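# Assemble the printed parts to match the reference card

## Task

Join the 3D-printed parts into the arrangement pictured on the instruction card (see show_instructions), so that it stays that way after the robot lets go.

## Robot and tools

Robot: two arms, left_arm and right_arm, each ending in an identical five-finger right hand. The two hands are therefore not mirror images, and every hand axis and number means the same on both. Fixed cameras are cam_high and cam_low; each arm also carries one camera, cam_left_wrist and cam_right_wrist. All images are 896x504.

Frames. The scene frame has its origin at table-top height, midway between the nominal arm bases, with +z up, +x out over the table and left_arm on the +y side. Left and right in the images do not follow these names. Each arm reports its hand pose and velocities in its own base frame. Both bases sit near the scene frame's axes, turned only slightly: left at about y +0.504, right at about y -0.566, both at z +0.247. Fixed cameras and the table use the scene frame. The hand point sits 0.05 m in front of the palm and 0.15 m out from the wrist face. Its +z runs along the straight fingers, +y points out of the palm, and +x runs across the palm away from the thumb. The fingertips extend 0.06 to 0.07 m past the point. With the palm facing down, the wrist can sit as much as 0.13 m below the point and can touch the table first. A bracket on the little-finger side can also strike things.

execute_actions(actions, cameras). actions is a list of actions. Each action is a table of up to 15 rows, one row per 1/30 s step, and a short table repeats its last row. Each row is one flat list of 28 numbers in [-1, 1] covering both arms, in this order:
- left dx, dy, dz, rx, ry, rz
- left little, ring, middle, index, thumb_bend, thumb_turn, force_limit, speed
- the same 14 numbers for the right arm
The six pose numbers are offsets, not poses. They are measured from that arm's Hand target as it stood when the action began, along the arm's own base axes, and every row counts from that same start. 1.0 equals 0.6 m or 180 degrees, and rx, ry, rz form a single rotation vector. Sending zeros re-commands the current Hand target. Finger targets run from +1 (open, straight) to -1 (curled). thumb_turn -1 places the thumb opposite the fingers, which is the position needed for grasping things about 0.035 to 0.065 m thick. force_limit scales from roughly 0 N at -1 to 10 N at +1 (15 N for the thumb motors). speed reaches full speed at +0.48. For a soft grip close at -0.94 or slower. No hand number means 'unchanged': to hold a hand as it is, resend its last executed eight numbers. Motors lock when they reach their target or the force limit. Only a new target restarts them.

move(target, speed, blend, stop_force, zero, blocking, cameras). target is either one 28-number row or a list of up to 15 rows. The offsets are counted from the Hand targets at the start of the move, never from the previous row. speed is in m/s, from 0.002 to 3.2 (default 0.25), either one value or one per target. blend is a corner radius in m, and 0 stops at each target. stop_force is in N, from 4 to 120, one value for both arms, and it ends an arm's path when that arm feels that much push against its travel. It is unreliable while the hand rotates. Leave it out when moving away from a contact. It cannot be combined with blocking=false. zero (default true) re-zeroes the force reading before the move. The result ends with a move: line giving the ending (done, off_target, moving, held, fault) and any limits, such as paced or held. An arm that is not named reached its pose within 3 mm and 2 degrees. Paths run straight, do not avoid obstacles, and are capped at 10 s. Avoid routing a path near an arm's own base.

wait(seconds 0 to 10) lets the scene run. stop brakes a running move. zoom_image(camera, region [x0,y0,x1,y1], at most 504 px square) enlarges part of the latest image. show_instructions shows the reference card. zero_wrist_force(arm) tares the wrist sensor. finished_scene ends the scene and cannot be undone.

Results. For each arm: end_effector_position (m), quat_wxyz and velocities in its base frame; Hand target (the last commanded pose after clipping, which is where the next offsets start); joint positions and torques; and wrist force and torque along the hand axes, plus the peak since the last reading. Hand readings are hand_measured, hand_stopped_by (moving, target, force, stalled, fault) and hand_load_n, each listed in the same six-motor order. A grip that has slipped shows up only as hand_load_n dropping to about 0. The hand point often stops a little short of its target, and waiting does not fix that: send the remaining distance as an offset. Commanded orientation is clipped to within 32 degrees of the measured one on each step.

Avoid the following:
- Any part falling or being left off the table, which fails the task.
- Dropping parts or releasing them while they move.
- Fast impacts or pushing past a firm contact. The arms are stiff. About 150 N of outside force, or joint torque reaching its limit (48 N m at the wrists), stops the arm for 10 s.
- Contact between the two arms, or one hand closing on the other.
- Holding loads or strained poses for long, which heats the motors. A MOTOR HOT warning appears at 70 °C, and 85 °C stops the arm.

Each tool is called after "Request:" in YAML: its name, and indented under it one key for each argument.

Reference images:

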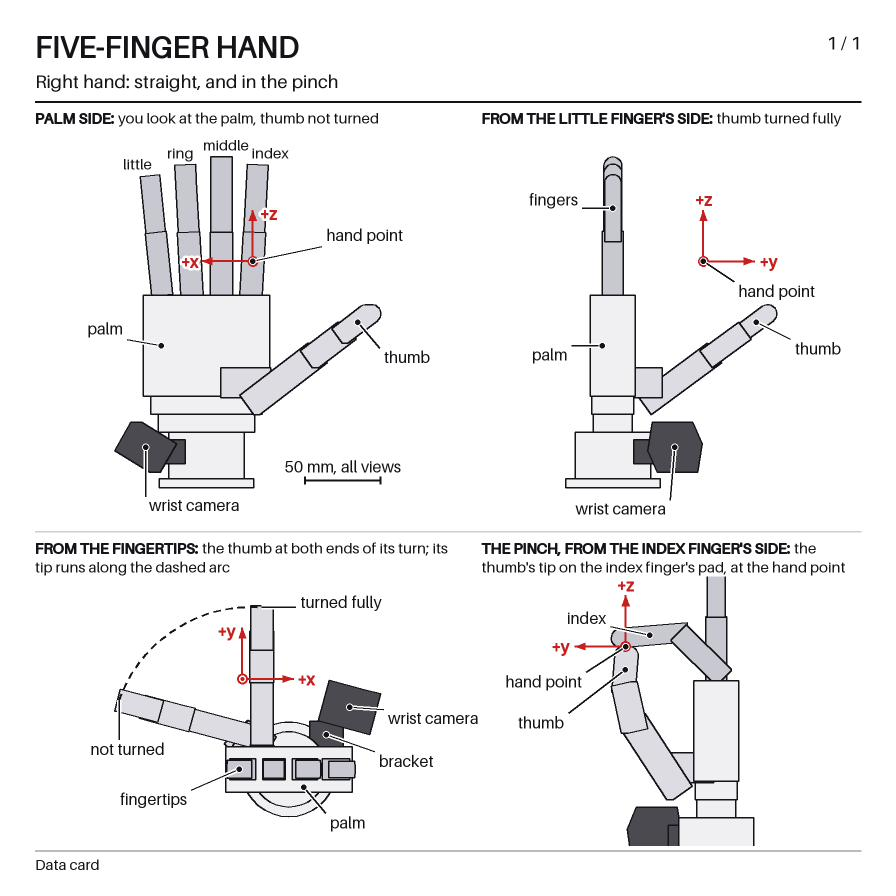

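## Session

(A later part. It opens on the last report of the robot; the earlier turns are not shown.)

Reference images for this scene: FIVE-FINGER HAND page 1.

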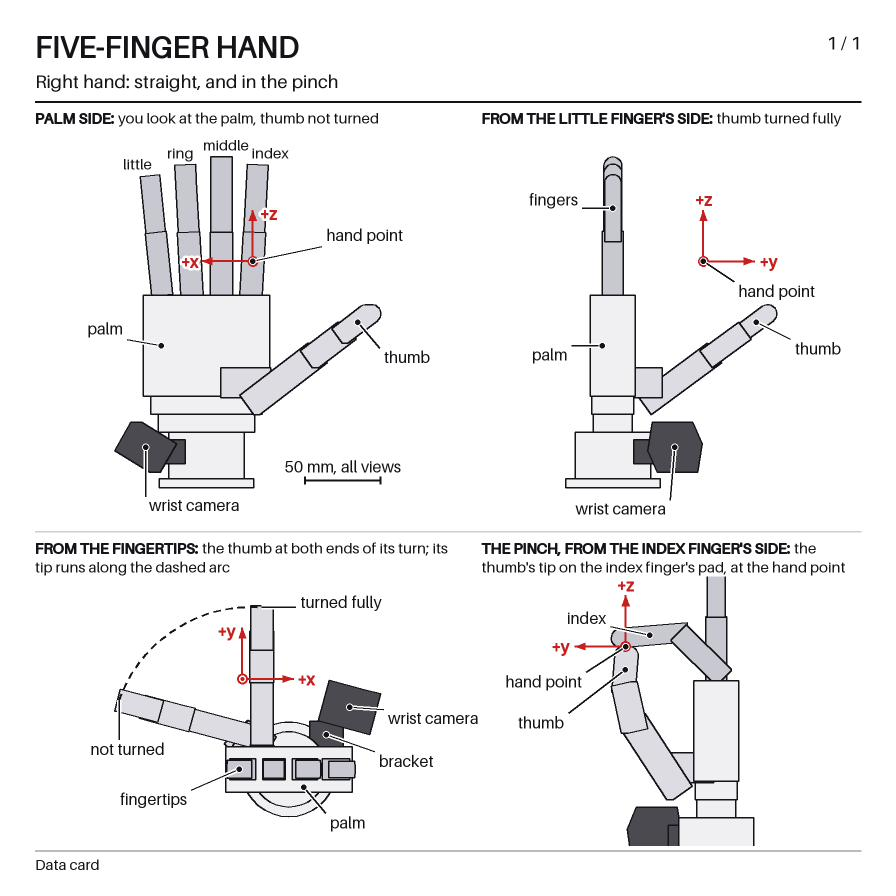

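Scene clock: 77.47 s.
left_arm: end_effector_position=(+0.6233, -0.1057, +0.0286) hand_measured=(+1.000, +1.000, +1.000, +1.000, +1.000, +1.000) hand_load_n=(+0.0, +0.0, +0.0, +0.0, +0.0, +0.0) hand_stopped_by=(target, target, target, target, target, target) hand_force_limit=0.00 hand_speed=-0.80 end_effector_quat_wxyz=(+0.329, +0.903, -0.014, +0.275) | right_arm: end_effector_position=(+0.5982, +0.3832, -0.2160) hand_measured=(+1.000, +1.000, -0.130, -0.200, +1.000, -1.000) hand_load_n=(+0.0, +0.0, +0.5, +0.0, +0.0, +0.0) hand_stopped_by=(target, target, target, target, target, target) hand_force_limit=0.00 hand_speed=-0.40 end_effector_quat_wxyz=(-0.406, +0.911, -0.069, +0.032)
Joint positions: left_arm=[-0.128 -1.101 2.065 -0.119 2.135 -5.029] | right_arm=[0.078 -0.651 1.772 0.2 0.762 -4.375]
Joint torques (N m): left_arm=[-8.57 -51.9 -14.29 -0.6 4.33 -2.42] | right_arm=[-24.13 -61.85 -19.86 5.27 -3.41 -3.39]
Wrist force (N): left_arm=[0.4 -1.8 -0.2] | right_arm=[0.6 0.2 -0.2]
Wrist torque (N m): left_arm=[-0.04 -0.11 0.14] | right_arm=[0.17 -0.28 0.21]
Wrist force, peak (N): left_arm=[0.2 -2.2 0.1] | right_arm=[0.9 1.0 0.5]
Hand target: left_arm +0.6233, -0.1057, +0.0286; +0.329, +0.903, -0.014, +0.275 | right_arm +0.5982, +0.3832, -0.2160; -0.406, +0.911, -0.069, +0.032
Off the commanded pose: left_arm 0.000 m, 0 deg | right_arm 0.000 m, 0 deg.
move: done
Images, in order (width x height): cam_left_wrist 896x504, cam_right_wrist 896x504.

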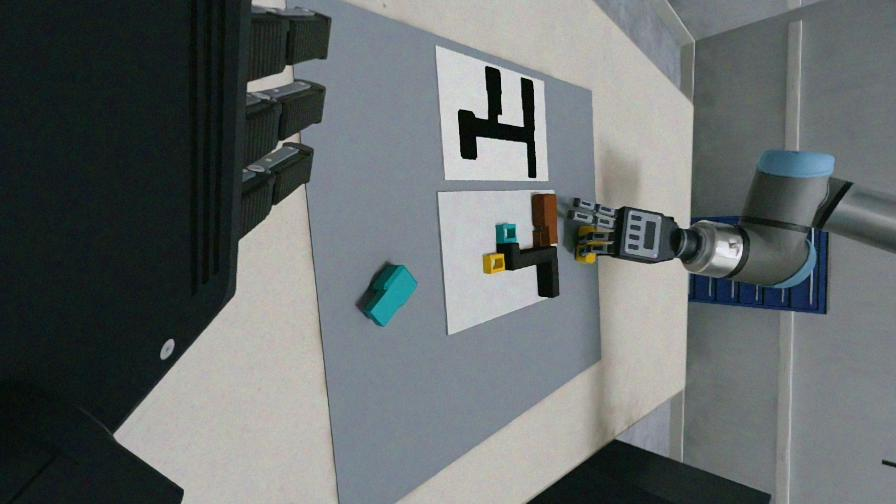

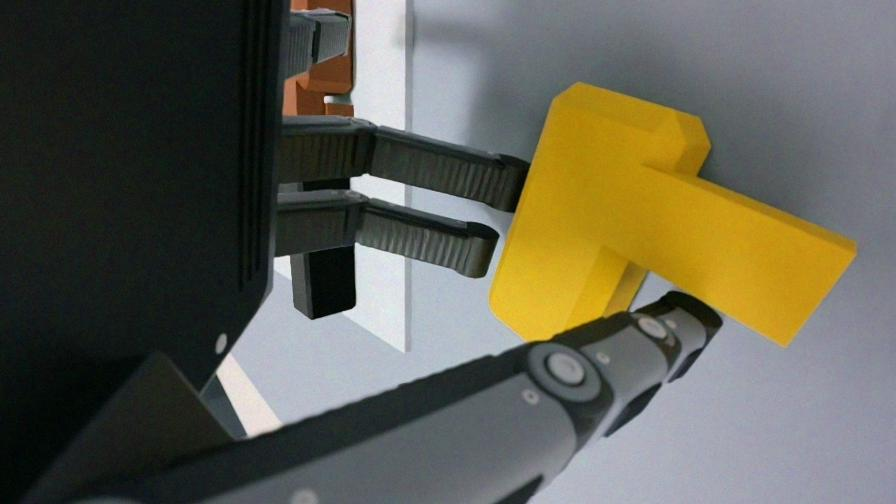

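Request:
move:
  target:
    - [0,0,0,0,0,0,1,1,1,1,1,1,0,-0.8,-0.0115,0.0018,0,0,0,0,1,1,-0.13,-0.2,1,-1,0,-0.4]
    - [0,0,0,0,0,0,1,1,1,1,1,1,0,-0.8,-0.0115,0.0018,0,0,0,0,1,1,-0.13,-0.222,0.5,-1,0,-0.86]
  speed: 0.1
  cameras: ["cam_left_wrist","cam_right_wrist"]

Request:
zoom_image:
  camera: "cam_right_wrist"
  region: [420, 60, 896, 420]

Scene clock: 81.57 s.
left_arm: end_effector_position=(+0.6233, -0.1057, +0.0286) hand_measured=(+1.000, +1.000, +1.000, +1.000, +1.000, +1.000) hand_load_n=(+0.0, +0.0, +0.0, +0.0, +0.0, +0.0) hand_stopped_by=(target, target, target, target, target, target) hand_force_limit=0.00 hand_speed=-0.80 end_effector_quat_wxyz=(+0.329, +0.903, -0.014, +0.275) | right_arm: end_effector_position=(+0.5913, +0.3843, -0.2160) hand_measured=(+1.000, +1.000, -0.130, -0.222, +0.758, -1.000) hand_load_n=(+0.0, +0.0, +0.0, +4.0, +7.0, -3.0) hand_stopped_by=(target, target, target, target, force, target) hand_force_limit=0.00 hand_speed=-0.86 end_effector_quat_wxyz=(-0.406, +0.911, -0.069, +0.032)
Joint positions: left_arm=[-0.128 -1.101 2.065 -0.119 2.135 -5.029] | right_arm=[0.081 -0.656 1.786 0.188 0.762 -4.372]
Joint torques (N m): left_arm=[-7.29 -51.38 -14.34 -0.3 4.62 -2.5] | right_arm=[20.22 -90.94 -4.11 1.26 1.27 3.46]
Wrist force (N): left_arm=[-0.1 -1.7 0.3] | right_arm=[0.8 -1.5 -2.1]
Wrist torque (N m): left_arm=[-0.07 -0.05 0.11] | right_arm=[0.19 -0.30 0.03]
Wrist force, peak (N): left_arm=[-0.2 -2.1 0.3] | right_arm=[0.6 -1.7 -2.5]
Hand target: left_arm +0.6233, -0.1057, +0.0286; +0.329, +0.903, -0.014, +0.275 | right_arm +0.5913, +0.3843, -0.2160; -0.406, +0.911, -0.069, +0.032
Off the commanded pose: left_arm 0.000 m, 0 deg | right_arm 0.000 m, 0 deg.
move: done
Images, in order (width x height): cam_left_wrist 896x504, cam_right_wrist 896x504.

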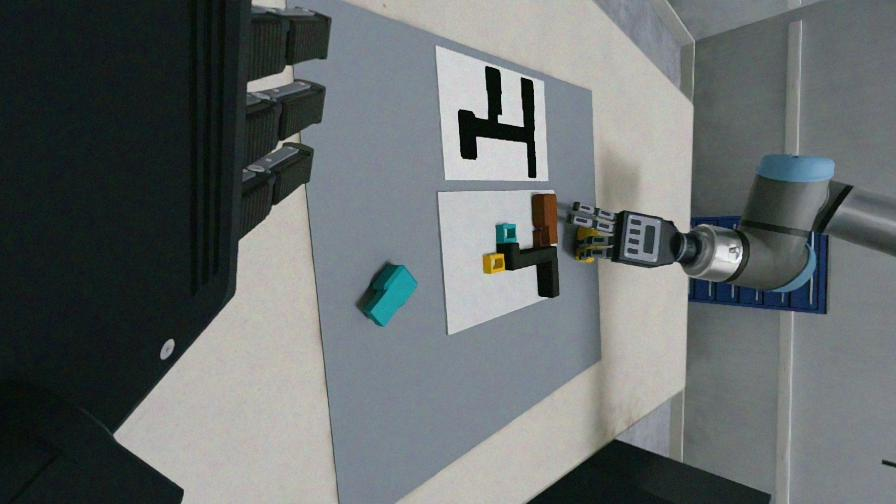

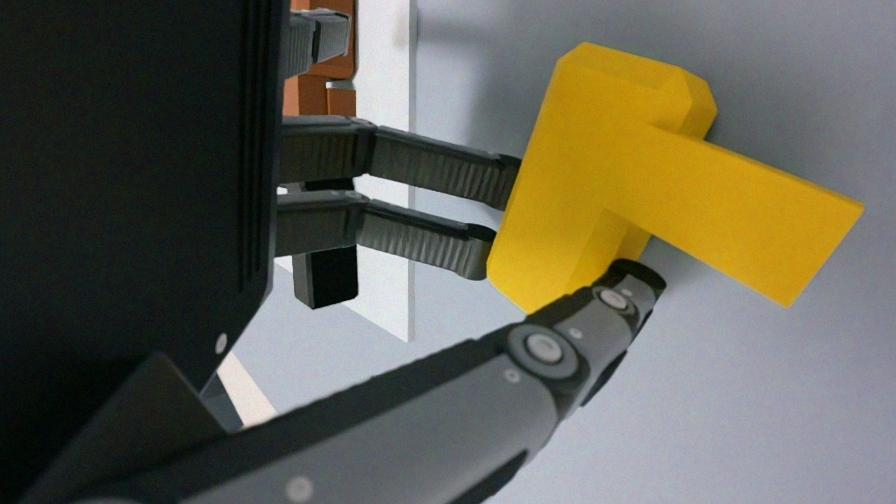

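Scaled by 1.059.

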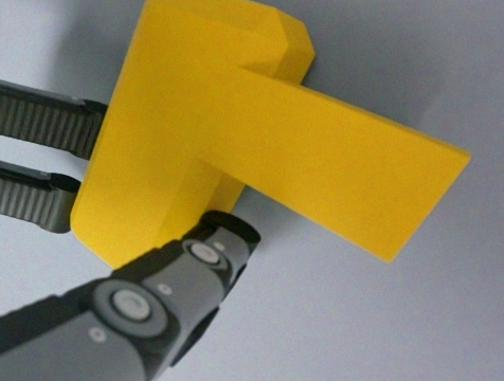

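Request:
move:
  target:
    - [0,0,0,0,0,0,1,1,1,1,1,1,0,-0.8,0,0,0,0,0,0,1,1,-0.26,-0.222,0.5,-1,-0.6,-0.92]
    - [0,0,0,0,0,0,1,1,1,1,1,1,0,-0.8,0,0,0.06,0,0,0,1,1,-0.26,-0.222,0.5,-1,-0.6,-0.92]
  speed: 0.1
  cameras: ["cam_left_wrist","cam_right_wrist","cam_low"]

Request:
zoom_image:
  camera: "cam_right_wrist"
  region: [420, 20, 896, 380]

Request:
zoom_image:
  camera: "cam_low"
  region: [310, 265, 390, 335]

Request:
zoom_image:
  camera: "cam_left_wrist"
  region: [540, 190, 640, 280]

Scene clock: 83.33 s.
left_arm: end_effector_position=(+0.6233, -0.1057, +0.0286) hand_measured=(+1.000, +1.000, +1.000, +1.000, +1.000, +1.000) hand_load_n=(+0.0, +0.0, +0.0, +0.0, +0.0, +0.0) hand_stopped_by=(target, target, target, target, target, target) hand_force_limit=0.00 hand_speed=-0.80 end_effector_quat_wxyz=(+0.329, +0.903, -0.014, +0.275) | right_arm: end_effector_position=(+0.5912, +0.3844, -0.1803) hand_measured=(+1.000, +1.000, -0.166, -0.222, +0.758, -1.000) hand_load_n=(+0.0, +0.0, +5.0, +3.0, +8.0, -0.5) hand_stopped_by=(target, target, force, target, force, target) hand_force_limit=-0.60 hand_speed=-0.92 end_effector_quat_wxyz=(-0.406, +0.911, -0.069, +0.032)
Joint positions: left_arm=[-0.128 -1.101 2.065 -0.119 2.135 -5.029] | right_arm=[0.081 -0.709 1.799 0.228 0.762 -4.372]
Joint torques (N m): left_arm=[-8.51 -51.72 -14.23 -0.79 4.31 -2.07] | right_arm=[-1.41 -92.52 -4.94 5.93 0.6 -3.01]
Wrist force (N): left_arm=[0.1 -1.8 -0.2] | right_arm=[0.8 0.6 -0.2]
Wrist torque (N m): left_arm=[-0.05 -0.06 0.12] | right_arm=[0.22 -0.30 0.04]
Wrist force, peak (N): left_arm=[0.1 -2.0 0.3] | right_arm=[0.8 -1.8 -2.3]
Hand target: left_arm +0.6233, -0.1057, +0.0286; +0.329, +0.903, -0.014, +0.275 | right_arm +0.5913, +0.3843, -0.1800; -0.406, +0.911, -0.069, +0.032
Off the commanded pose: left_arm 0.000 m, 0 deg | right_arm 0.000 m, 0 deg.
move: done
Images, in order (width x height): cam_low 896x504, cam_left_wrist 896x504, cam_right_wrist 896x504.

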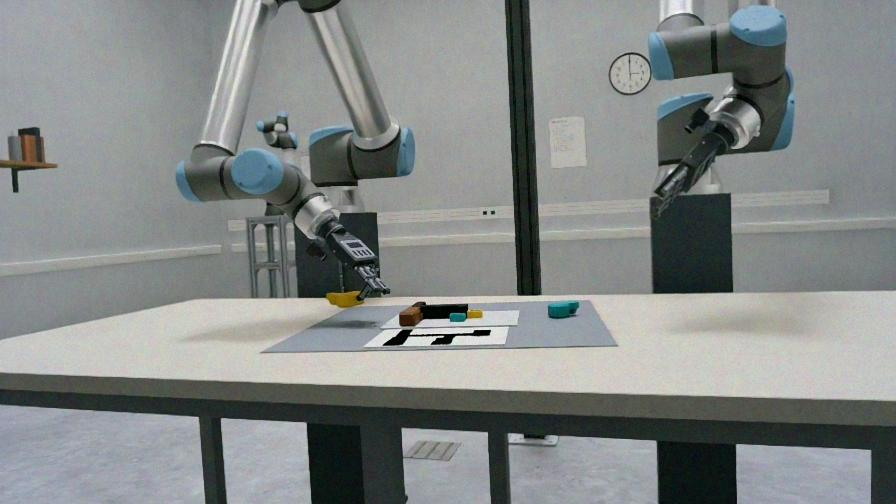

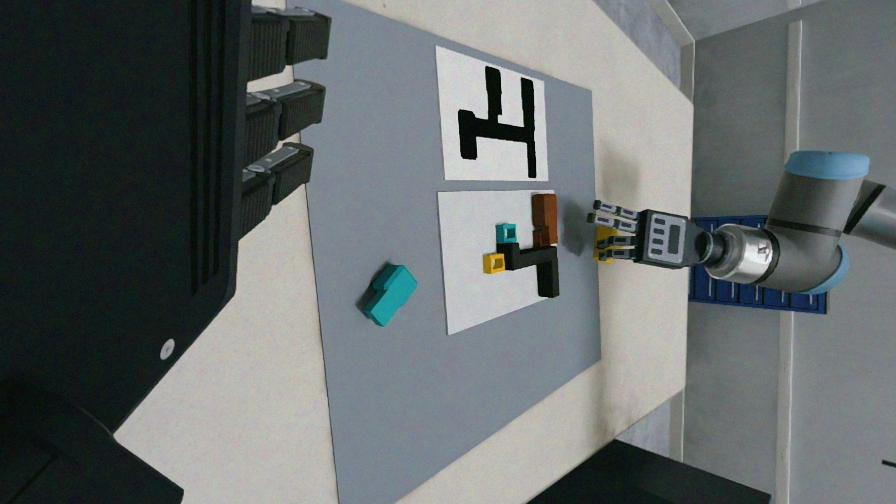

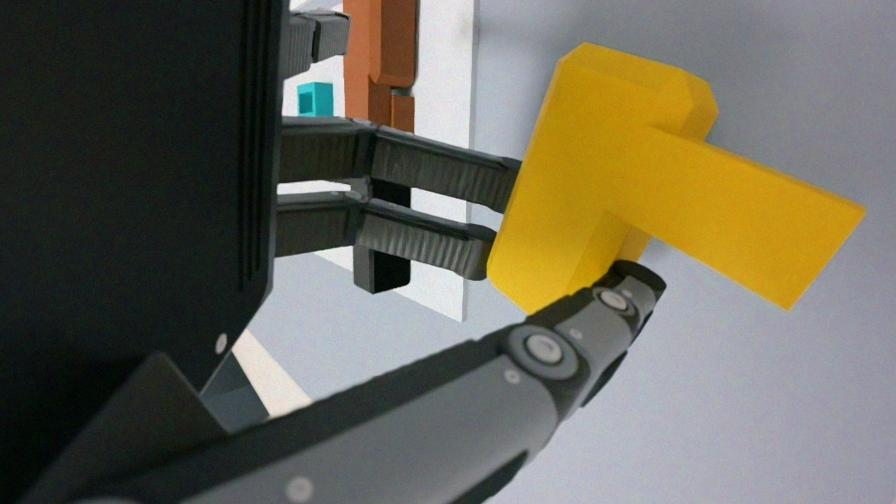

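Scaled by 1.059.

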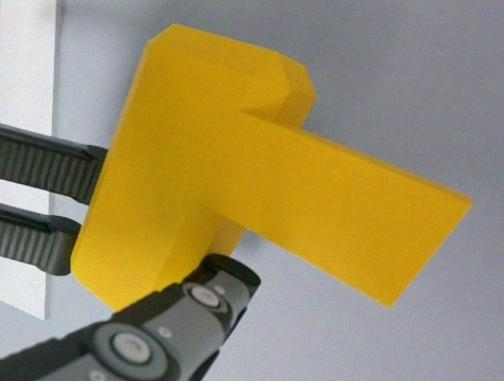

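Scaled by 6.300.

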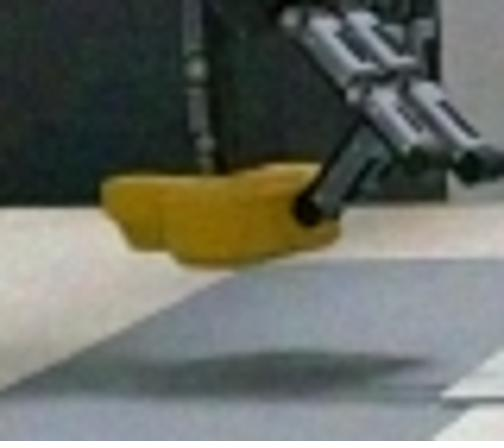

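Scaled by 5.040.

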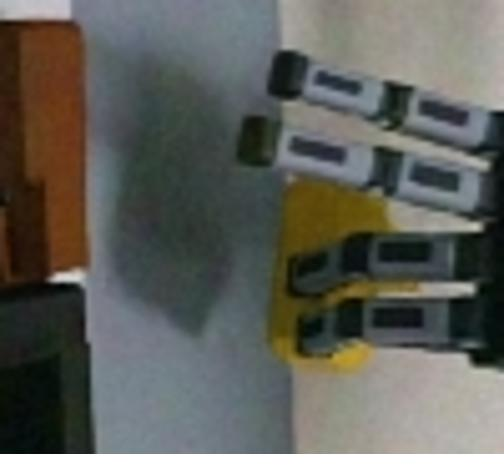

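Request:
move:
  target:
    - [0,0,0,0,0,0,1,1,1,1,1,1,0,-0.8,0,0.06,0.0833,0,0,0.012,1,1,-0.26,-0.222,0.5,-1,-0.6,-0.92]
    - [0,0,0,0,0,0,1,1,1,1,1,1,0,-0.8,-0.1088,0.5025,0.0833,0,0,0.1078,1,1,-0.26,-0.222,0.5,-1,-0.6,-0.92]
    - [0,0,0,0,0,0,1,1,1,1,1,1,0,-0.8,-0.1088,0.5025,0.015,0,0,0.1078,1,1,-0.26,-0.222,0.5,-1,-0.6,-0.92]
  blend: [0.02,0.02,0]
  speed: [0.15,0.25,0.12]
  cameras: ["all"]

Request:
zoom_image:
  camera: "cam_right_wrist"
  region: [392, 20, 896, 420]

Request:
zoom_image:
  camera: "cam_low"
  region: [440, 270, 510, 330]

Request:
zoom_image:
  camera: "cam_left_wrist"
  region: [450, 190, 610, 310]

Scene clock: 87.20 s.
left_arm: end_effector_position=(+0.6233, -0.1057, +0.0286) hand_measured=(+1.000, +1.000, +1.000, +1.000, +1.000, +1.000) hand_load_n=(+0.0, +0.0, +0.0, +0.0, +0.0, +0.0) hand_stopped_by=(target, target, target, target, target, target) hand_force_limit=0.00 hand_speed=-0.80 end_effector_quat_wxyz=(+0.329, +0.903, -0.014, +0.275) | right_arm: end_effector_position=(+0.5260, +0.6857, -0.1707) hand_measured=(+1.000, +1.000, -0.166, -0.222, +0.758, -1.000) hand_load_n=(+0.0, -0.5, +5.0, +3.0, +8.5, -0.5) hand_stopped_by=(target, target, force, target, force, target) hand_force_limit=-0.60 hand_speed=-0.92 end_effector_quat_wxyz=(-0.405, +0.909, +0.085, -0.037)
Joint positions: left_arm=[-0.128 -1.101 2.065 -0.119 2.135 -5.029] | right_arm=[0.52 -0.592 1.44 0.373 0.792 -4.235]
Joint torques (N m): left_arm=[-6.86 -52.25 -14.35 -0.66 4.47 -2.04] | right_arm=[17.55 -79.31 -30.19 1.36 0.85 4.29]
Wrist force (N): left_arm=[-0.2 -1.8 0.0] | right_arm=[0.3 0.5 -0.1]
Wrist torque (N m): left_arm=[-0.06 -0.04 0.11] | right_arm=[0.20 -0.22 0.02]
Wrist force, peak (N): left_arm=[-0.1 -2.1 0.2] | right_arm=[1.6 -0.1 0.2]
Hand target: left_arm +0.6233, -0.1057, +0.0286; +0.329, +0.903, -0.014, +0.275 | right_arm +0.5260, +0.6858, -0.1710; -0.405, +0.909, +0.085, -0.037
Off the commanded pose: left_arm 0.000 m, 0 deg | right_arm 0.000 m, 0 deg.
move: done

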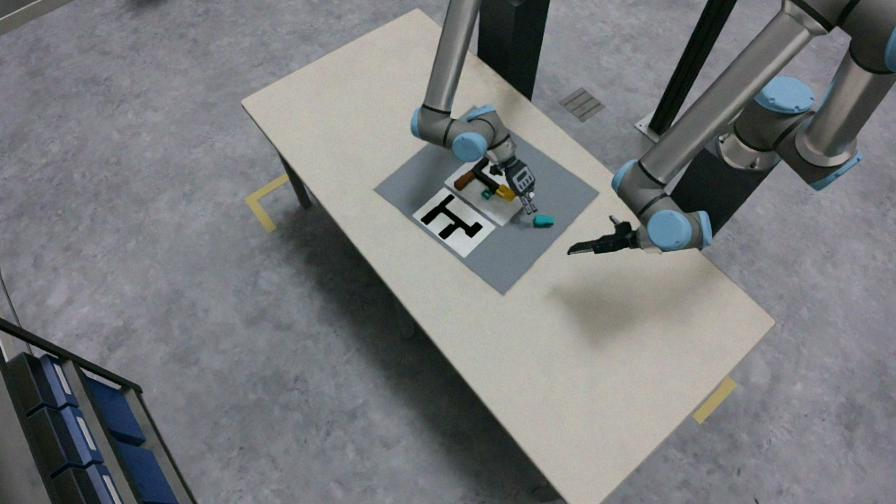

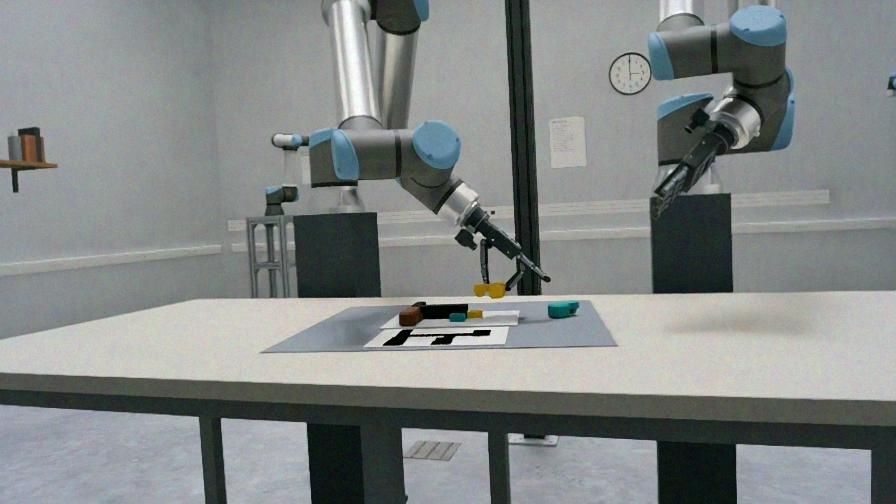

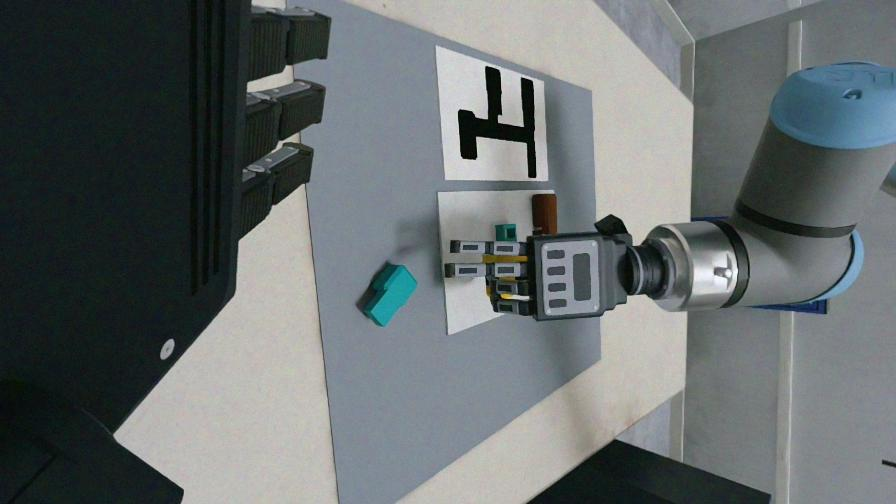

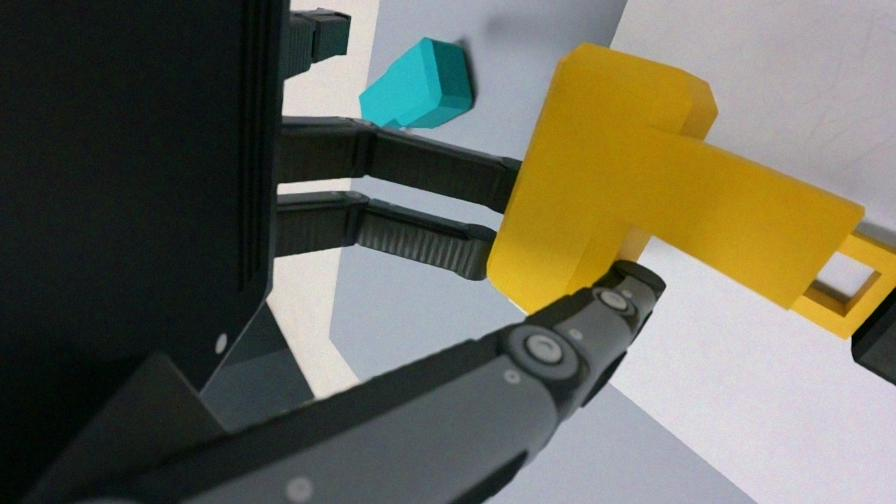

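Scaled by 1.000.

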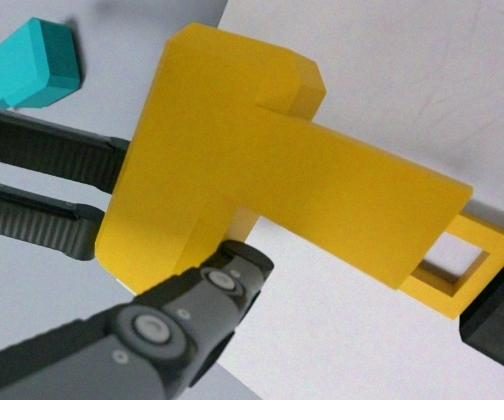

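Scaled by 7.200.

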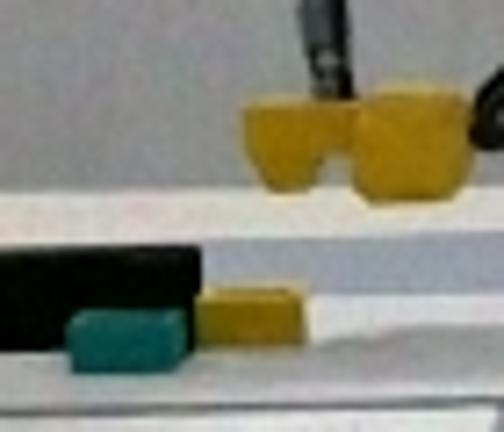

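Scaled by 3.150.

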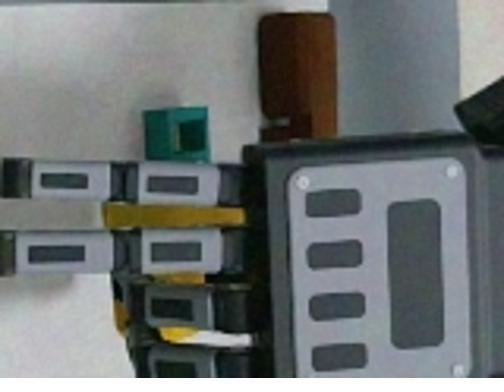

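Request:
zoom_image:
  camera: "cam_right_wrist"
  region: [756, 180, 896, 350]

Scaled by 2.965.

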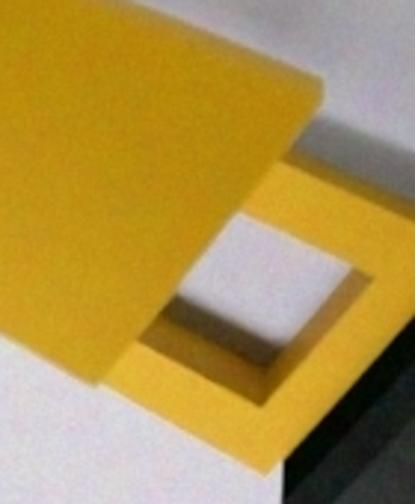

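Request:
move:
  target:
    - [0,0,0,0,0,0,1,1,1,1,1,1,0,-0.8,-0.0208,-0.0355,0,0,0,0,1,1,-0.26,-0.222,0.5,-1,-0.6,-0.92]
    - [0,0,0,0,0,0,1,1,1,1,1,1,0,-0.8,-0.0208,-0.0355,-0.0333,0,0,0,1,1,-0.26,-0.222,0.5,-1,-0.6,-0.92]
  blend: [0.01,0]
  speed: 0.1
  cameras: ["cam_low","cam_right_wrist","cam_left_wrist"]

Request:
zoom_image:
  camera: "cam_right_wrist"
  region: [696, 150, 896, 350]

Request:
zoom_image:
  camera: "cam_low"
  region: [440, 280, 510, 330]

Scene clock: 89.50 s.
left_arm: end_effector_position=(+0.6233, -0.1057, +0.0286) hand_measured=(+1.000, +1.000, +1.000, +1.000, +1.000, +1.000) hand_load_n=(+0.0, +0.0, +0.0, +0.0, +0.0, +0.0) hand_stopped_by=(target, target, target, target, target, target) hand_force_limit=0.00 hand_speed=-0.80 end_effector_quat_wxyz=(+0.329, +0.903, -0.014, +0.275) | right_arm: end_effector_position=(+0.5136, +0.6646, -0.1906) hand_measured=(+1.000, +1.000, -0.166, -0.222, +0.758, -1.000) hand_load_n=(+0.0, +0.0, +5.0, +3.0, +8.0, -0.5) hand_stopped_by=(target, target, force, target, force, target) hand_force_limit=-0.60 hand_speed=-0.92 end_effector_quat_wxyz=(-0.405, +0.909, +0.086, -0.037)
Joint positions: left_arm=[-0.128 -1.101 2.065 -0.119 2.135 -5.029] | right_arm=[0.504 -0.589 1.492 0.332 0.787 -4.257]
Joint torques (N m): left_arm=[-7.61 -51.22 -13.82 -0.49 4.37 -2.29] | right_arm=[-22.56 -75.88 -12.04 1.79 -3.61 -3.56]
Wrist force (N): left_arm=[-0.2 -1.6 0.4] | right_arm=[0.7 0.2 0.1]
Wrist torque (N m): left_arm=[-0.05 -0.03 0.11] | right_arm=[0.13 -0.29 0.21]
Wrist force, peak (N): left_arm=[0.0 -2.1 0.2] | right_arm=[1.4 0.2 0.2]
Hand target: left_arm +0.6233, -0.1057, +0.0286; +0.329, +0.903, -0.014, +0.275 | right_arm +0.5135, +0.6645, -0.1910; -0.405, +0.909, +0.085, -0.037
Off the commanded pose: left_arm 0.000 m, 0 deg | right_arm 0.000 m, 0 deg.
move: done
Images, in order (width x height): cam_low 896x504, cam_left_wrist 896x504, cam_right_wrist 896x504.

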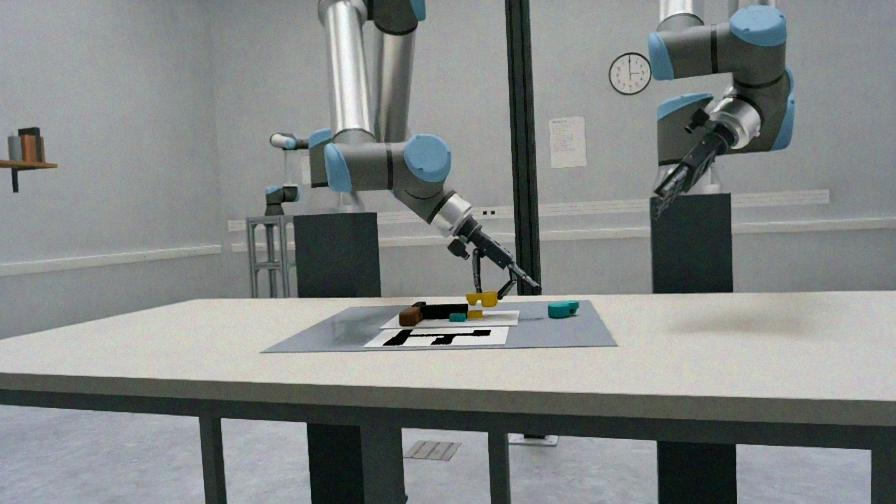

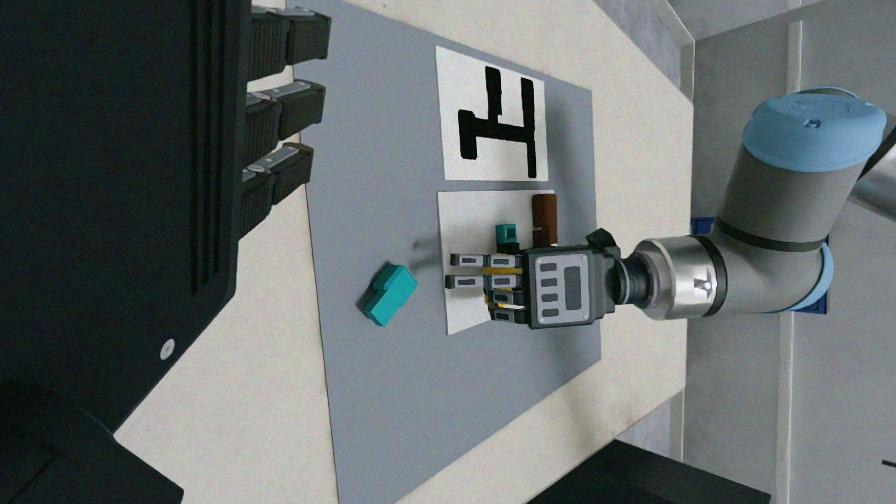

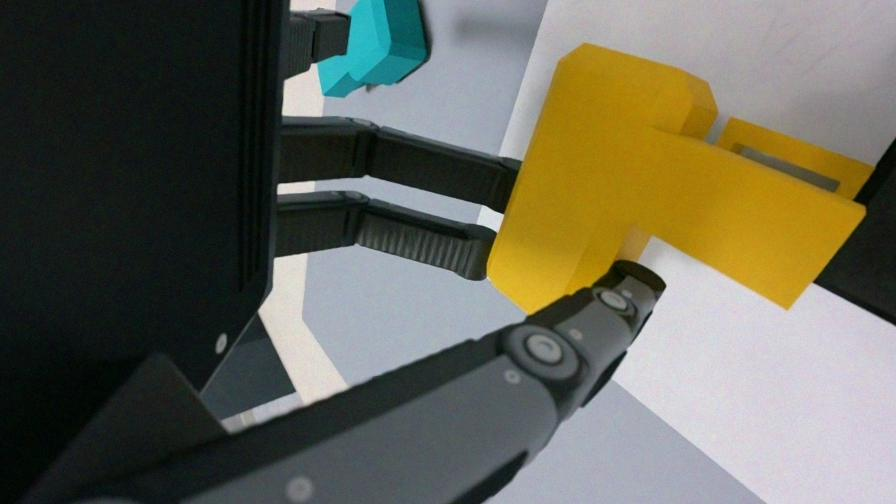

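Scaled by 2.520.

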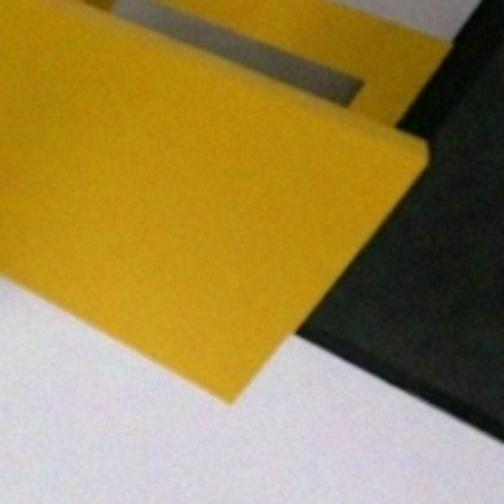

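Scaled by 7.200.

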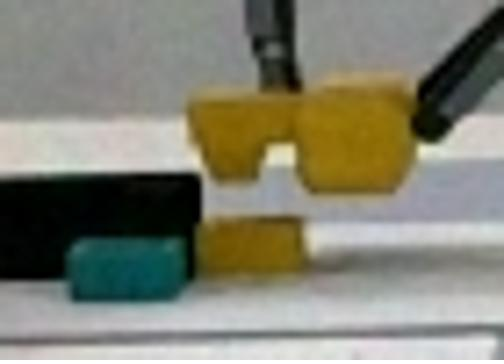

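Request:
move:
  target:
    - [0,0,0,0,0,0,1,1,1,1,1,1,0,-0.8,0.0128,0.0108,0,0,0,0,1,1,-0.26,-0.222,0.5,-1,-0.6,-0.92]
    - [0,0,0,0,0,0,1,1,1,1,1,1,0,-0.8,0.0128,0.0108,-0.0117,0,0,0,1,1,-0.26,-0.222,0.5,-1,-0.6,-0.92]
  blend: [0.004,0]
  speed: 0.08
  cameras: ["cam_low","cam_right_wrist"]

Request:
zoom_image:
  camera: "cam_right_wrist"
  region: [646, 100, 896, 350]

Request:
zoom_image:
  camera: "cam_low"
  region: [440, 280, 510, 330]

Scene clock: 91.93 s.
left_arm: end_effector_position=(+0.6233, -0.1057, +0.0286) hand_measured=(+1.000, +1.000, +1.000, +1.000, +1.000, +1.000) hand_load_n=(+0.0, +0.0, +0.0, +0.0, +0.0, +0.0) hand_stopped_by=(target, target, target, target, target, target) hand_force_limit=0.00 hand_speed=-0.80 end_effector_quat_wxyz=(+0.329, +0.903, -0.014, +0.275) | right_arm: end_effector_position=(+0.5211, +0.6709, -0.1977) hand_measured=(+1.000, +1.000, -0.166, -0.222, +0.758, -1.000) hand_load_n=(+0.0, +0.0, +5.0, +3.0, +8.0, -0.5) hand_stopped_by=(target, target, force, target, force, target) hand_force_limit=-0.60 hand_speed=-0.92 end_effector_quat_wxyz=(-0.405, +0.909, +0.085, -0.037)
Joint positions: left_arm=[-0.128 -1.101 2.065 -0.119 2.135 -5.029] | right_arm=[0.506 -0.57 1.465 0.338 0.788 -4.253]
Joint torques (N m): left_arm=[-8.21 -51.1 -13.96 -0.49 4.28 -2.14] | right_arm=[19.72 -77.83 -26.88 1.12 1.21 3.8]
Wrist force (N): left_arm=[0.3 -1.7 0.1] | right_arm=[0.7 0.1 -0.1]
Wrist torque (N m): left_arm=[-0.05 -0.10 0.14] | right_arm=[0.13 -0.28 0.03]
Wrist force, peak (N): left_arm=[0.1 -2.2 0.2] | right_arm=[1.2 0.5 -0.1]
Hand target: left_arm +0.6233, -0.1057, +0.0286; +0.329, +0.903, -0.014, +0.275 | right_arm +0.5212, +0.6710, -0.1980; -0.405, +0.909, +0.085, -0.037
Off the commanded pose: left_arm 0.000 m, 0 deg | right_arm 0.000 m, 0 deg.
move: done; blend cut to 0.0035 m at target 1
Images, in order (width x height): cam_low 896x504, cam_right_wrist 896x504.

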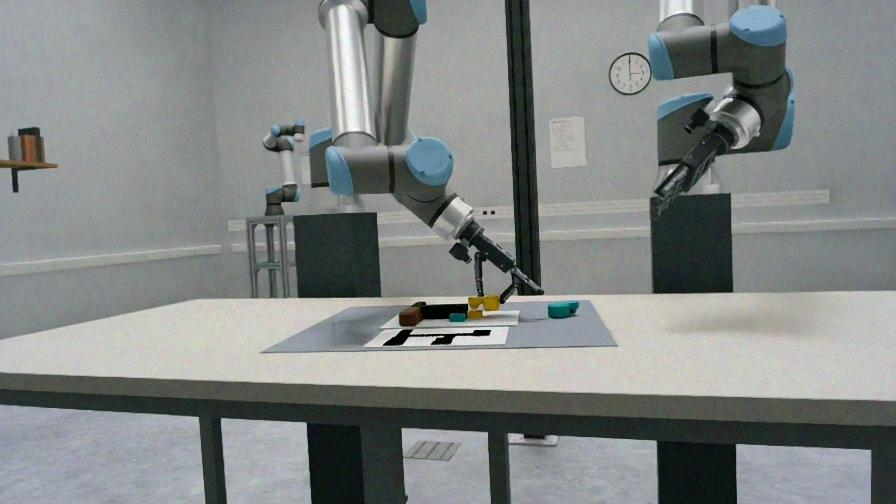

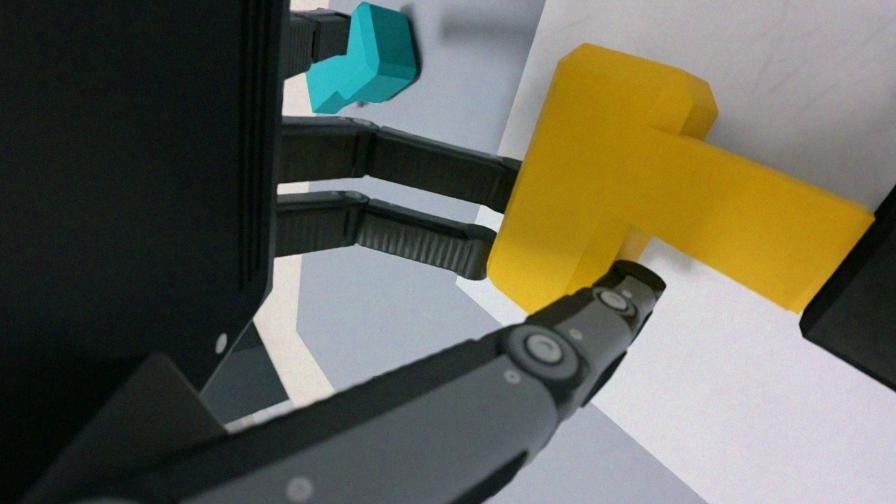

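Scaled by 2.016.

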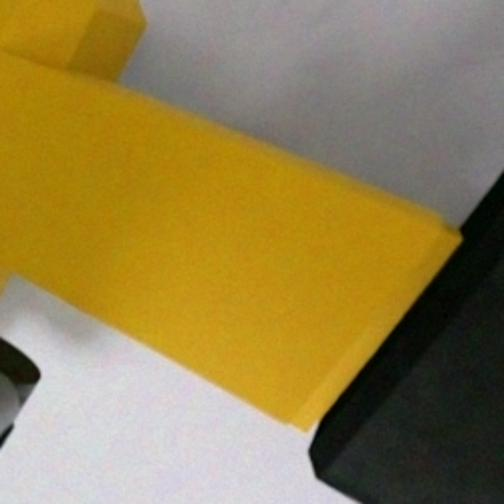

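Scaled by 7.200.

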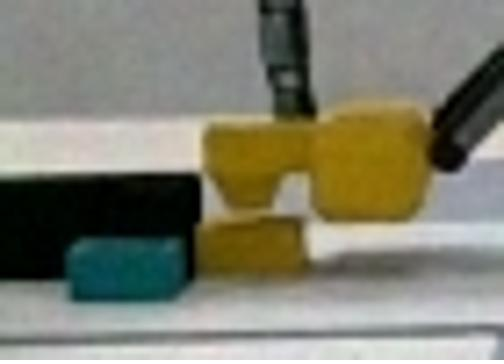

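Request:
wait:
  seconds: 0.05
  cameras: ["cam_left_wrist","cam_high","cam_right_wrist"]

Request:
zoom_image:
  camera: "cam_left_wrist"
  region: [460, 210, 560, 330]

Request:
zoom_image:
  camera: "cam_high"
  region: [460, 150, 560, 230]

Scene clock: 93.13 s.
left_arm: end_effector_position=(+0.6233, -0.1057, +0.0286) hand_measured=(+1.000, +1.000, +1.000, +1.000, +1.000, +1.000) hand_load_n=(+0.0, +0.0, +0.0, +0.0, +0.0, +0.0) hand_stopped_by=(target, target, target, target, target, target) hand_force_limit=0.00 hand_speed=-0.80 end_effector_quat_wxyz=(+0.329, +0.903, -0.014, +0.275) | right_arm: end_effector_position=(+0.5212, +0.6710, -0.1980) hand_measured=(+1.000, +1.000, -0.166, -0.222, +0.758, -1.000) hand_load_n=(+0.0, +0.0, +4.5, +3.0, +8.5, -0.5) hand_stopped_by=(target, target, force, target, force, target) hand_force_limit=-0.60 hand_speed=-0.92 end_effector_quat_wxyz=(-0.405, +0.909, +0.085, -0.037)
Joint positions: left_arm=[-0.128 -1.101 2.065 -0.119 2.135 -5.029] | right_arm=[0.506 -0.57 1.465 0.338 0.788 -4.253]
Joint torques (N m): left_arm=[-8.75 -51.26 -14.55 -0.49 4.34 -2] | right_arm=[15.4 -76.87 -28 1.63 0.98 4.4]
Wrist force (N): left_arm=[0.1 -1.7 -0.1] | right_arm=[0.7 0.5 0.0]
Wrist torque (N m): left_arm=[-0.03 -0.07 0.12] | right_arm=[0.19 -0.29 0.04]
Wrist force, peak (N): left_arm=[0.0 -2.1 0.5] | right_arm=[1.2 0.3 -0.5]
Hand target: left_arm +0.6233, -0.1057, +0.0286; +0.329, +0.903, -0.014, +0.275 | right_arm +0.5212, +0.6710, -0.1980; -0.405, +0.909, +0.085, -0.037
Off the commanded pose: left_arm 0.000 m, 0 deg | right_arm 0.000 m, 0 deg.
wait: 0.07 s; at rest from the start
Images, in order (width x height): cam_high 896x504, cam_left_wrist 896x504, cam_right_wrist 896x504.

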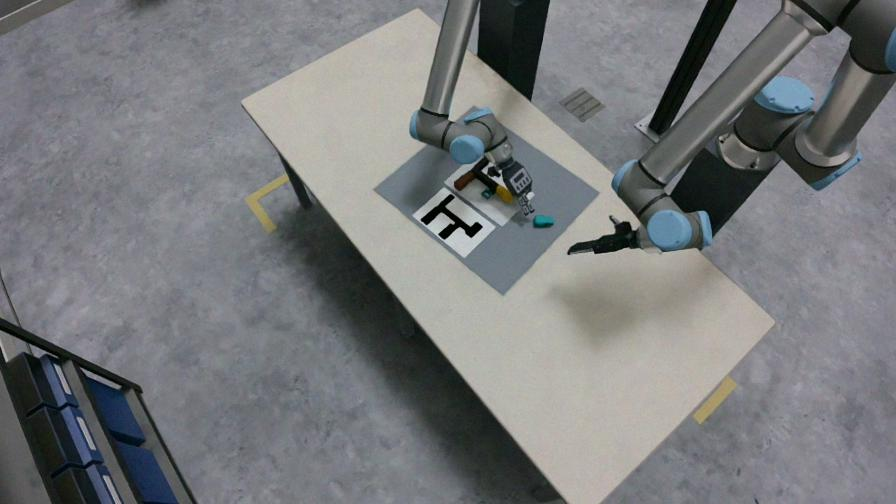

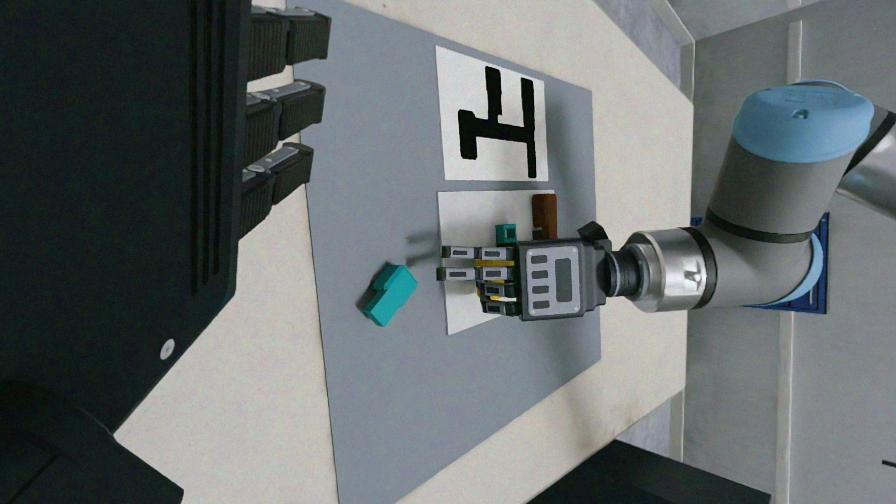

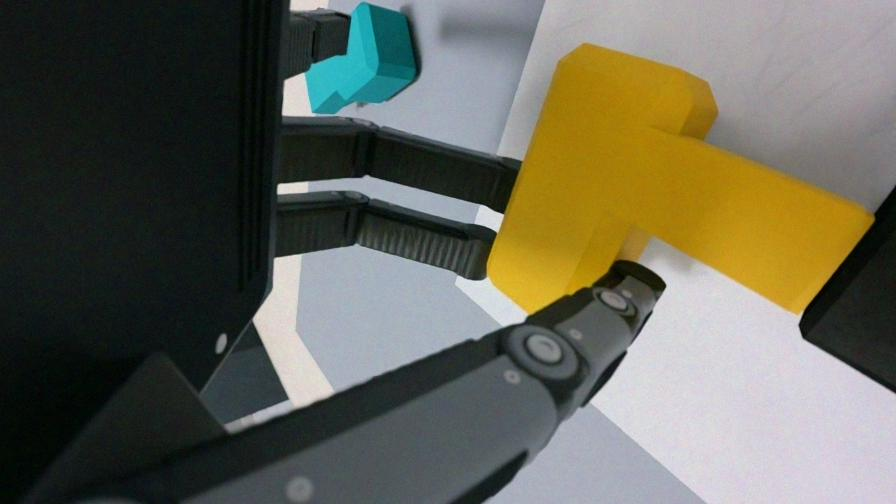

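Scaled by 4.200.

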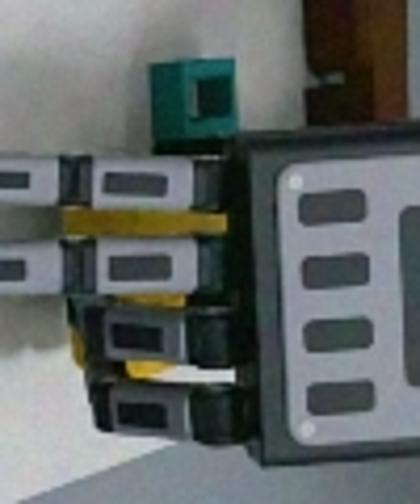

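Scaled by 5.040.

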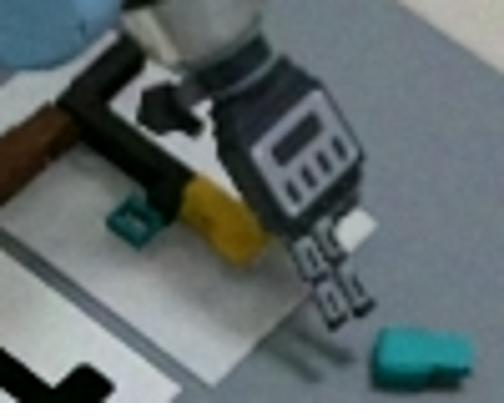

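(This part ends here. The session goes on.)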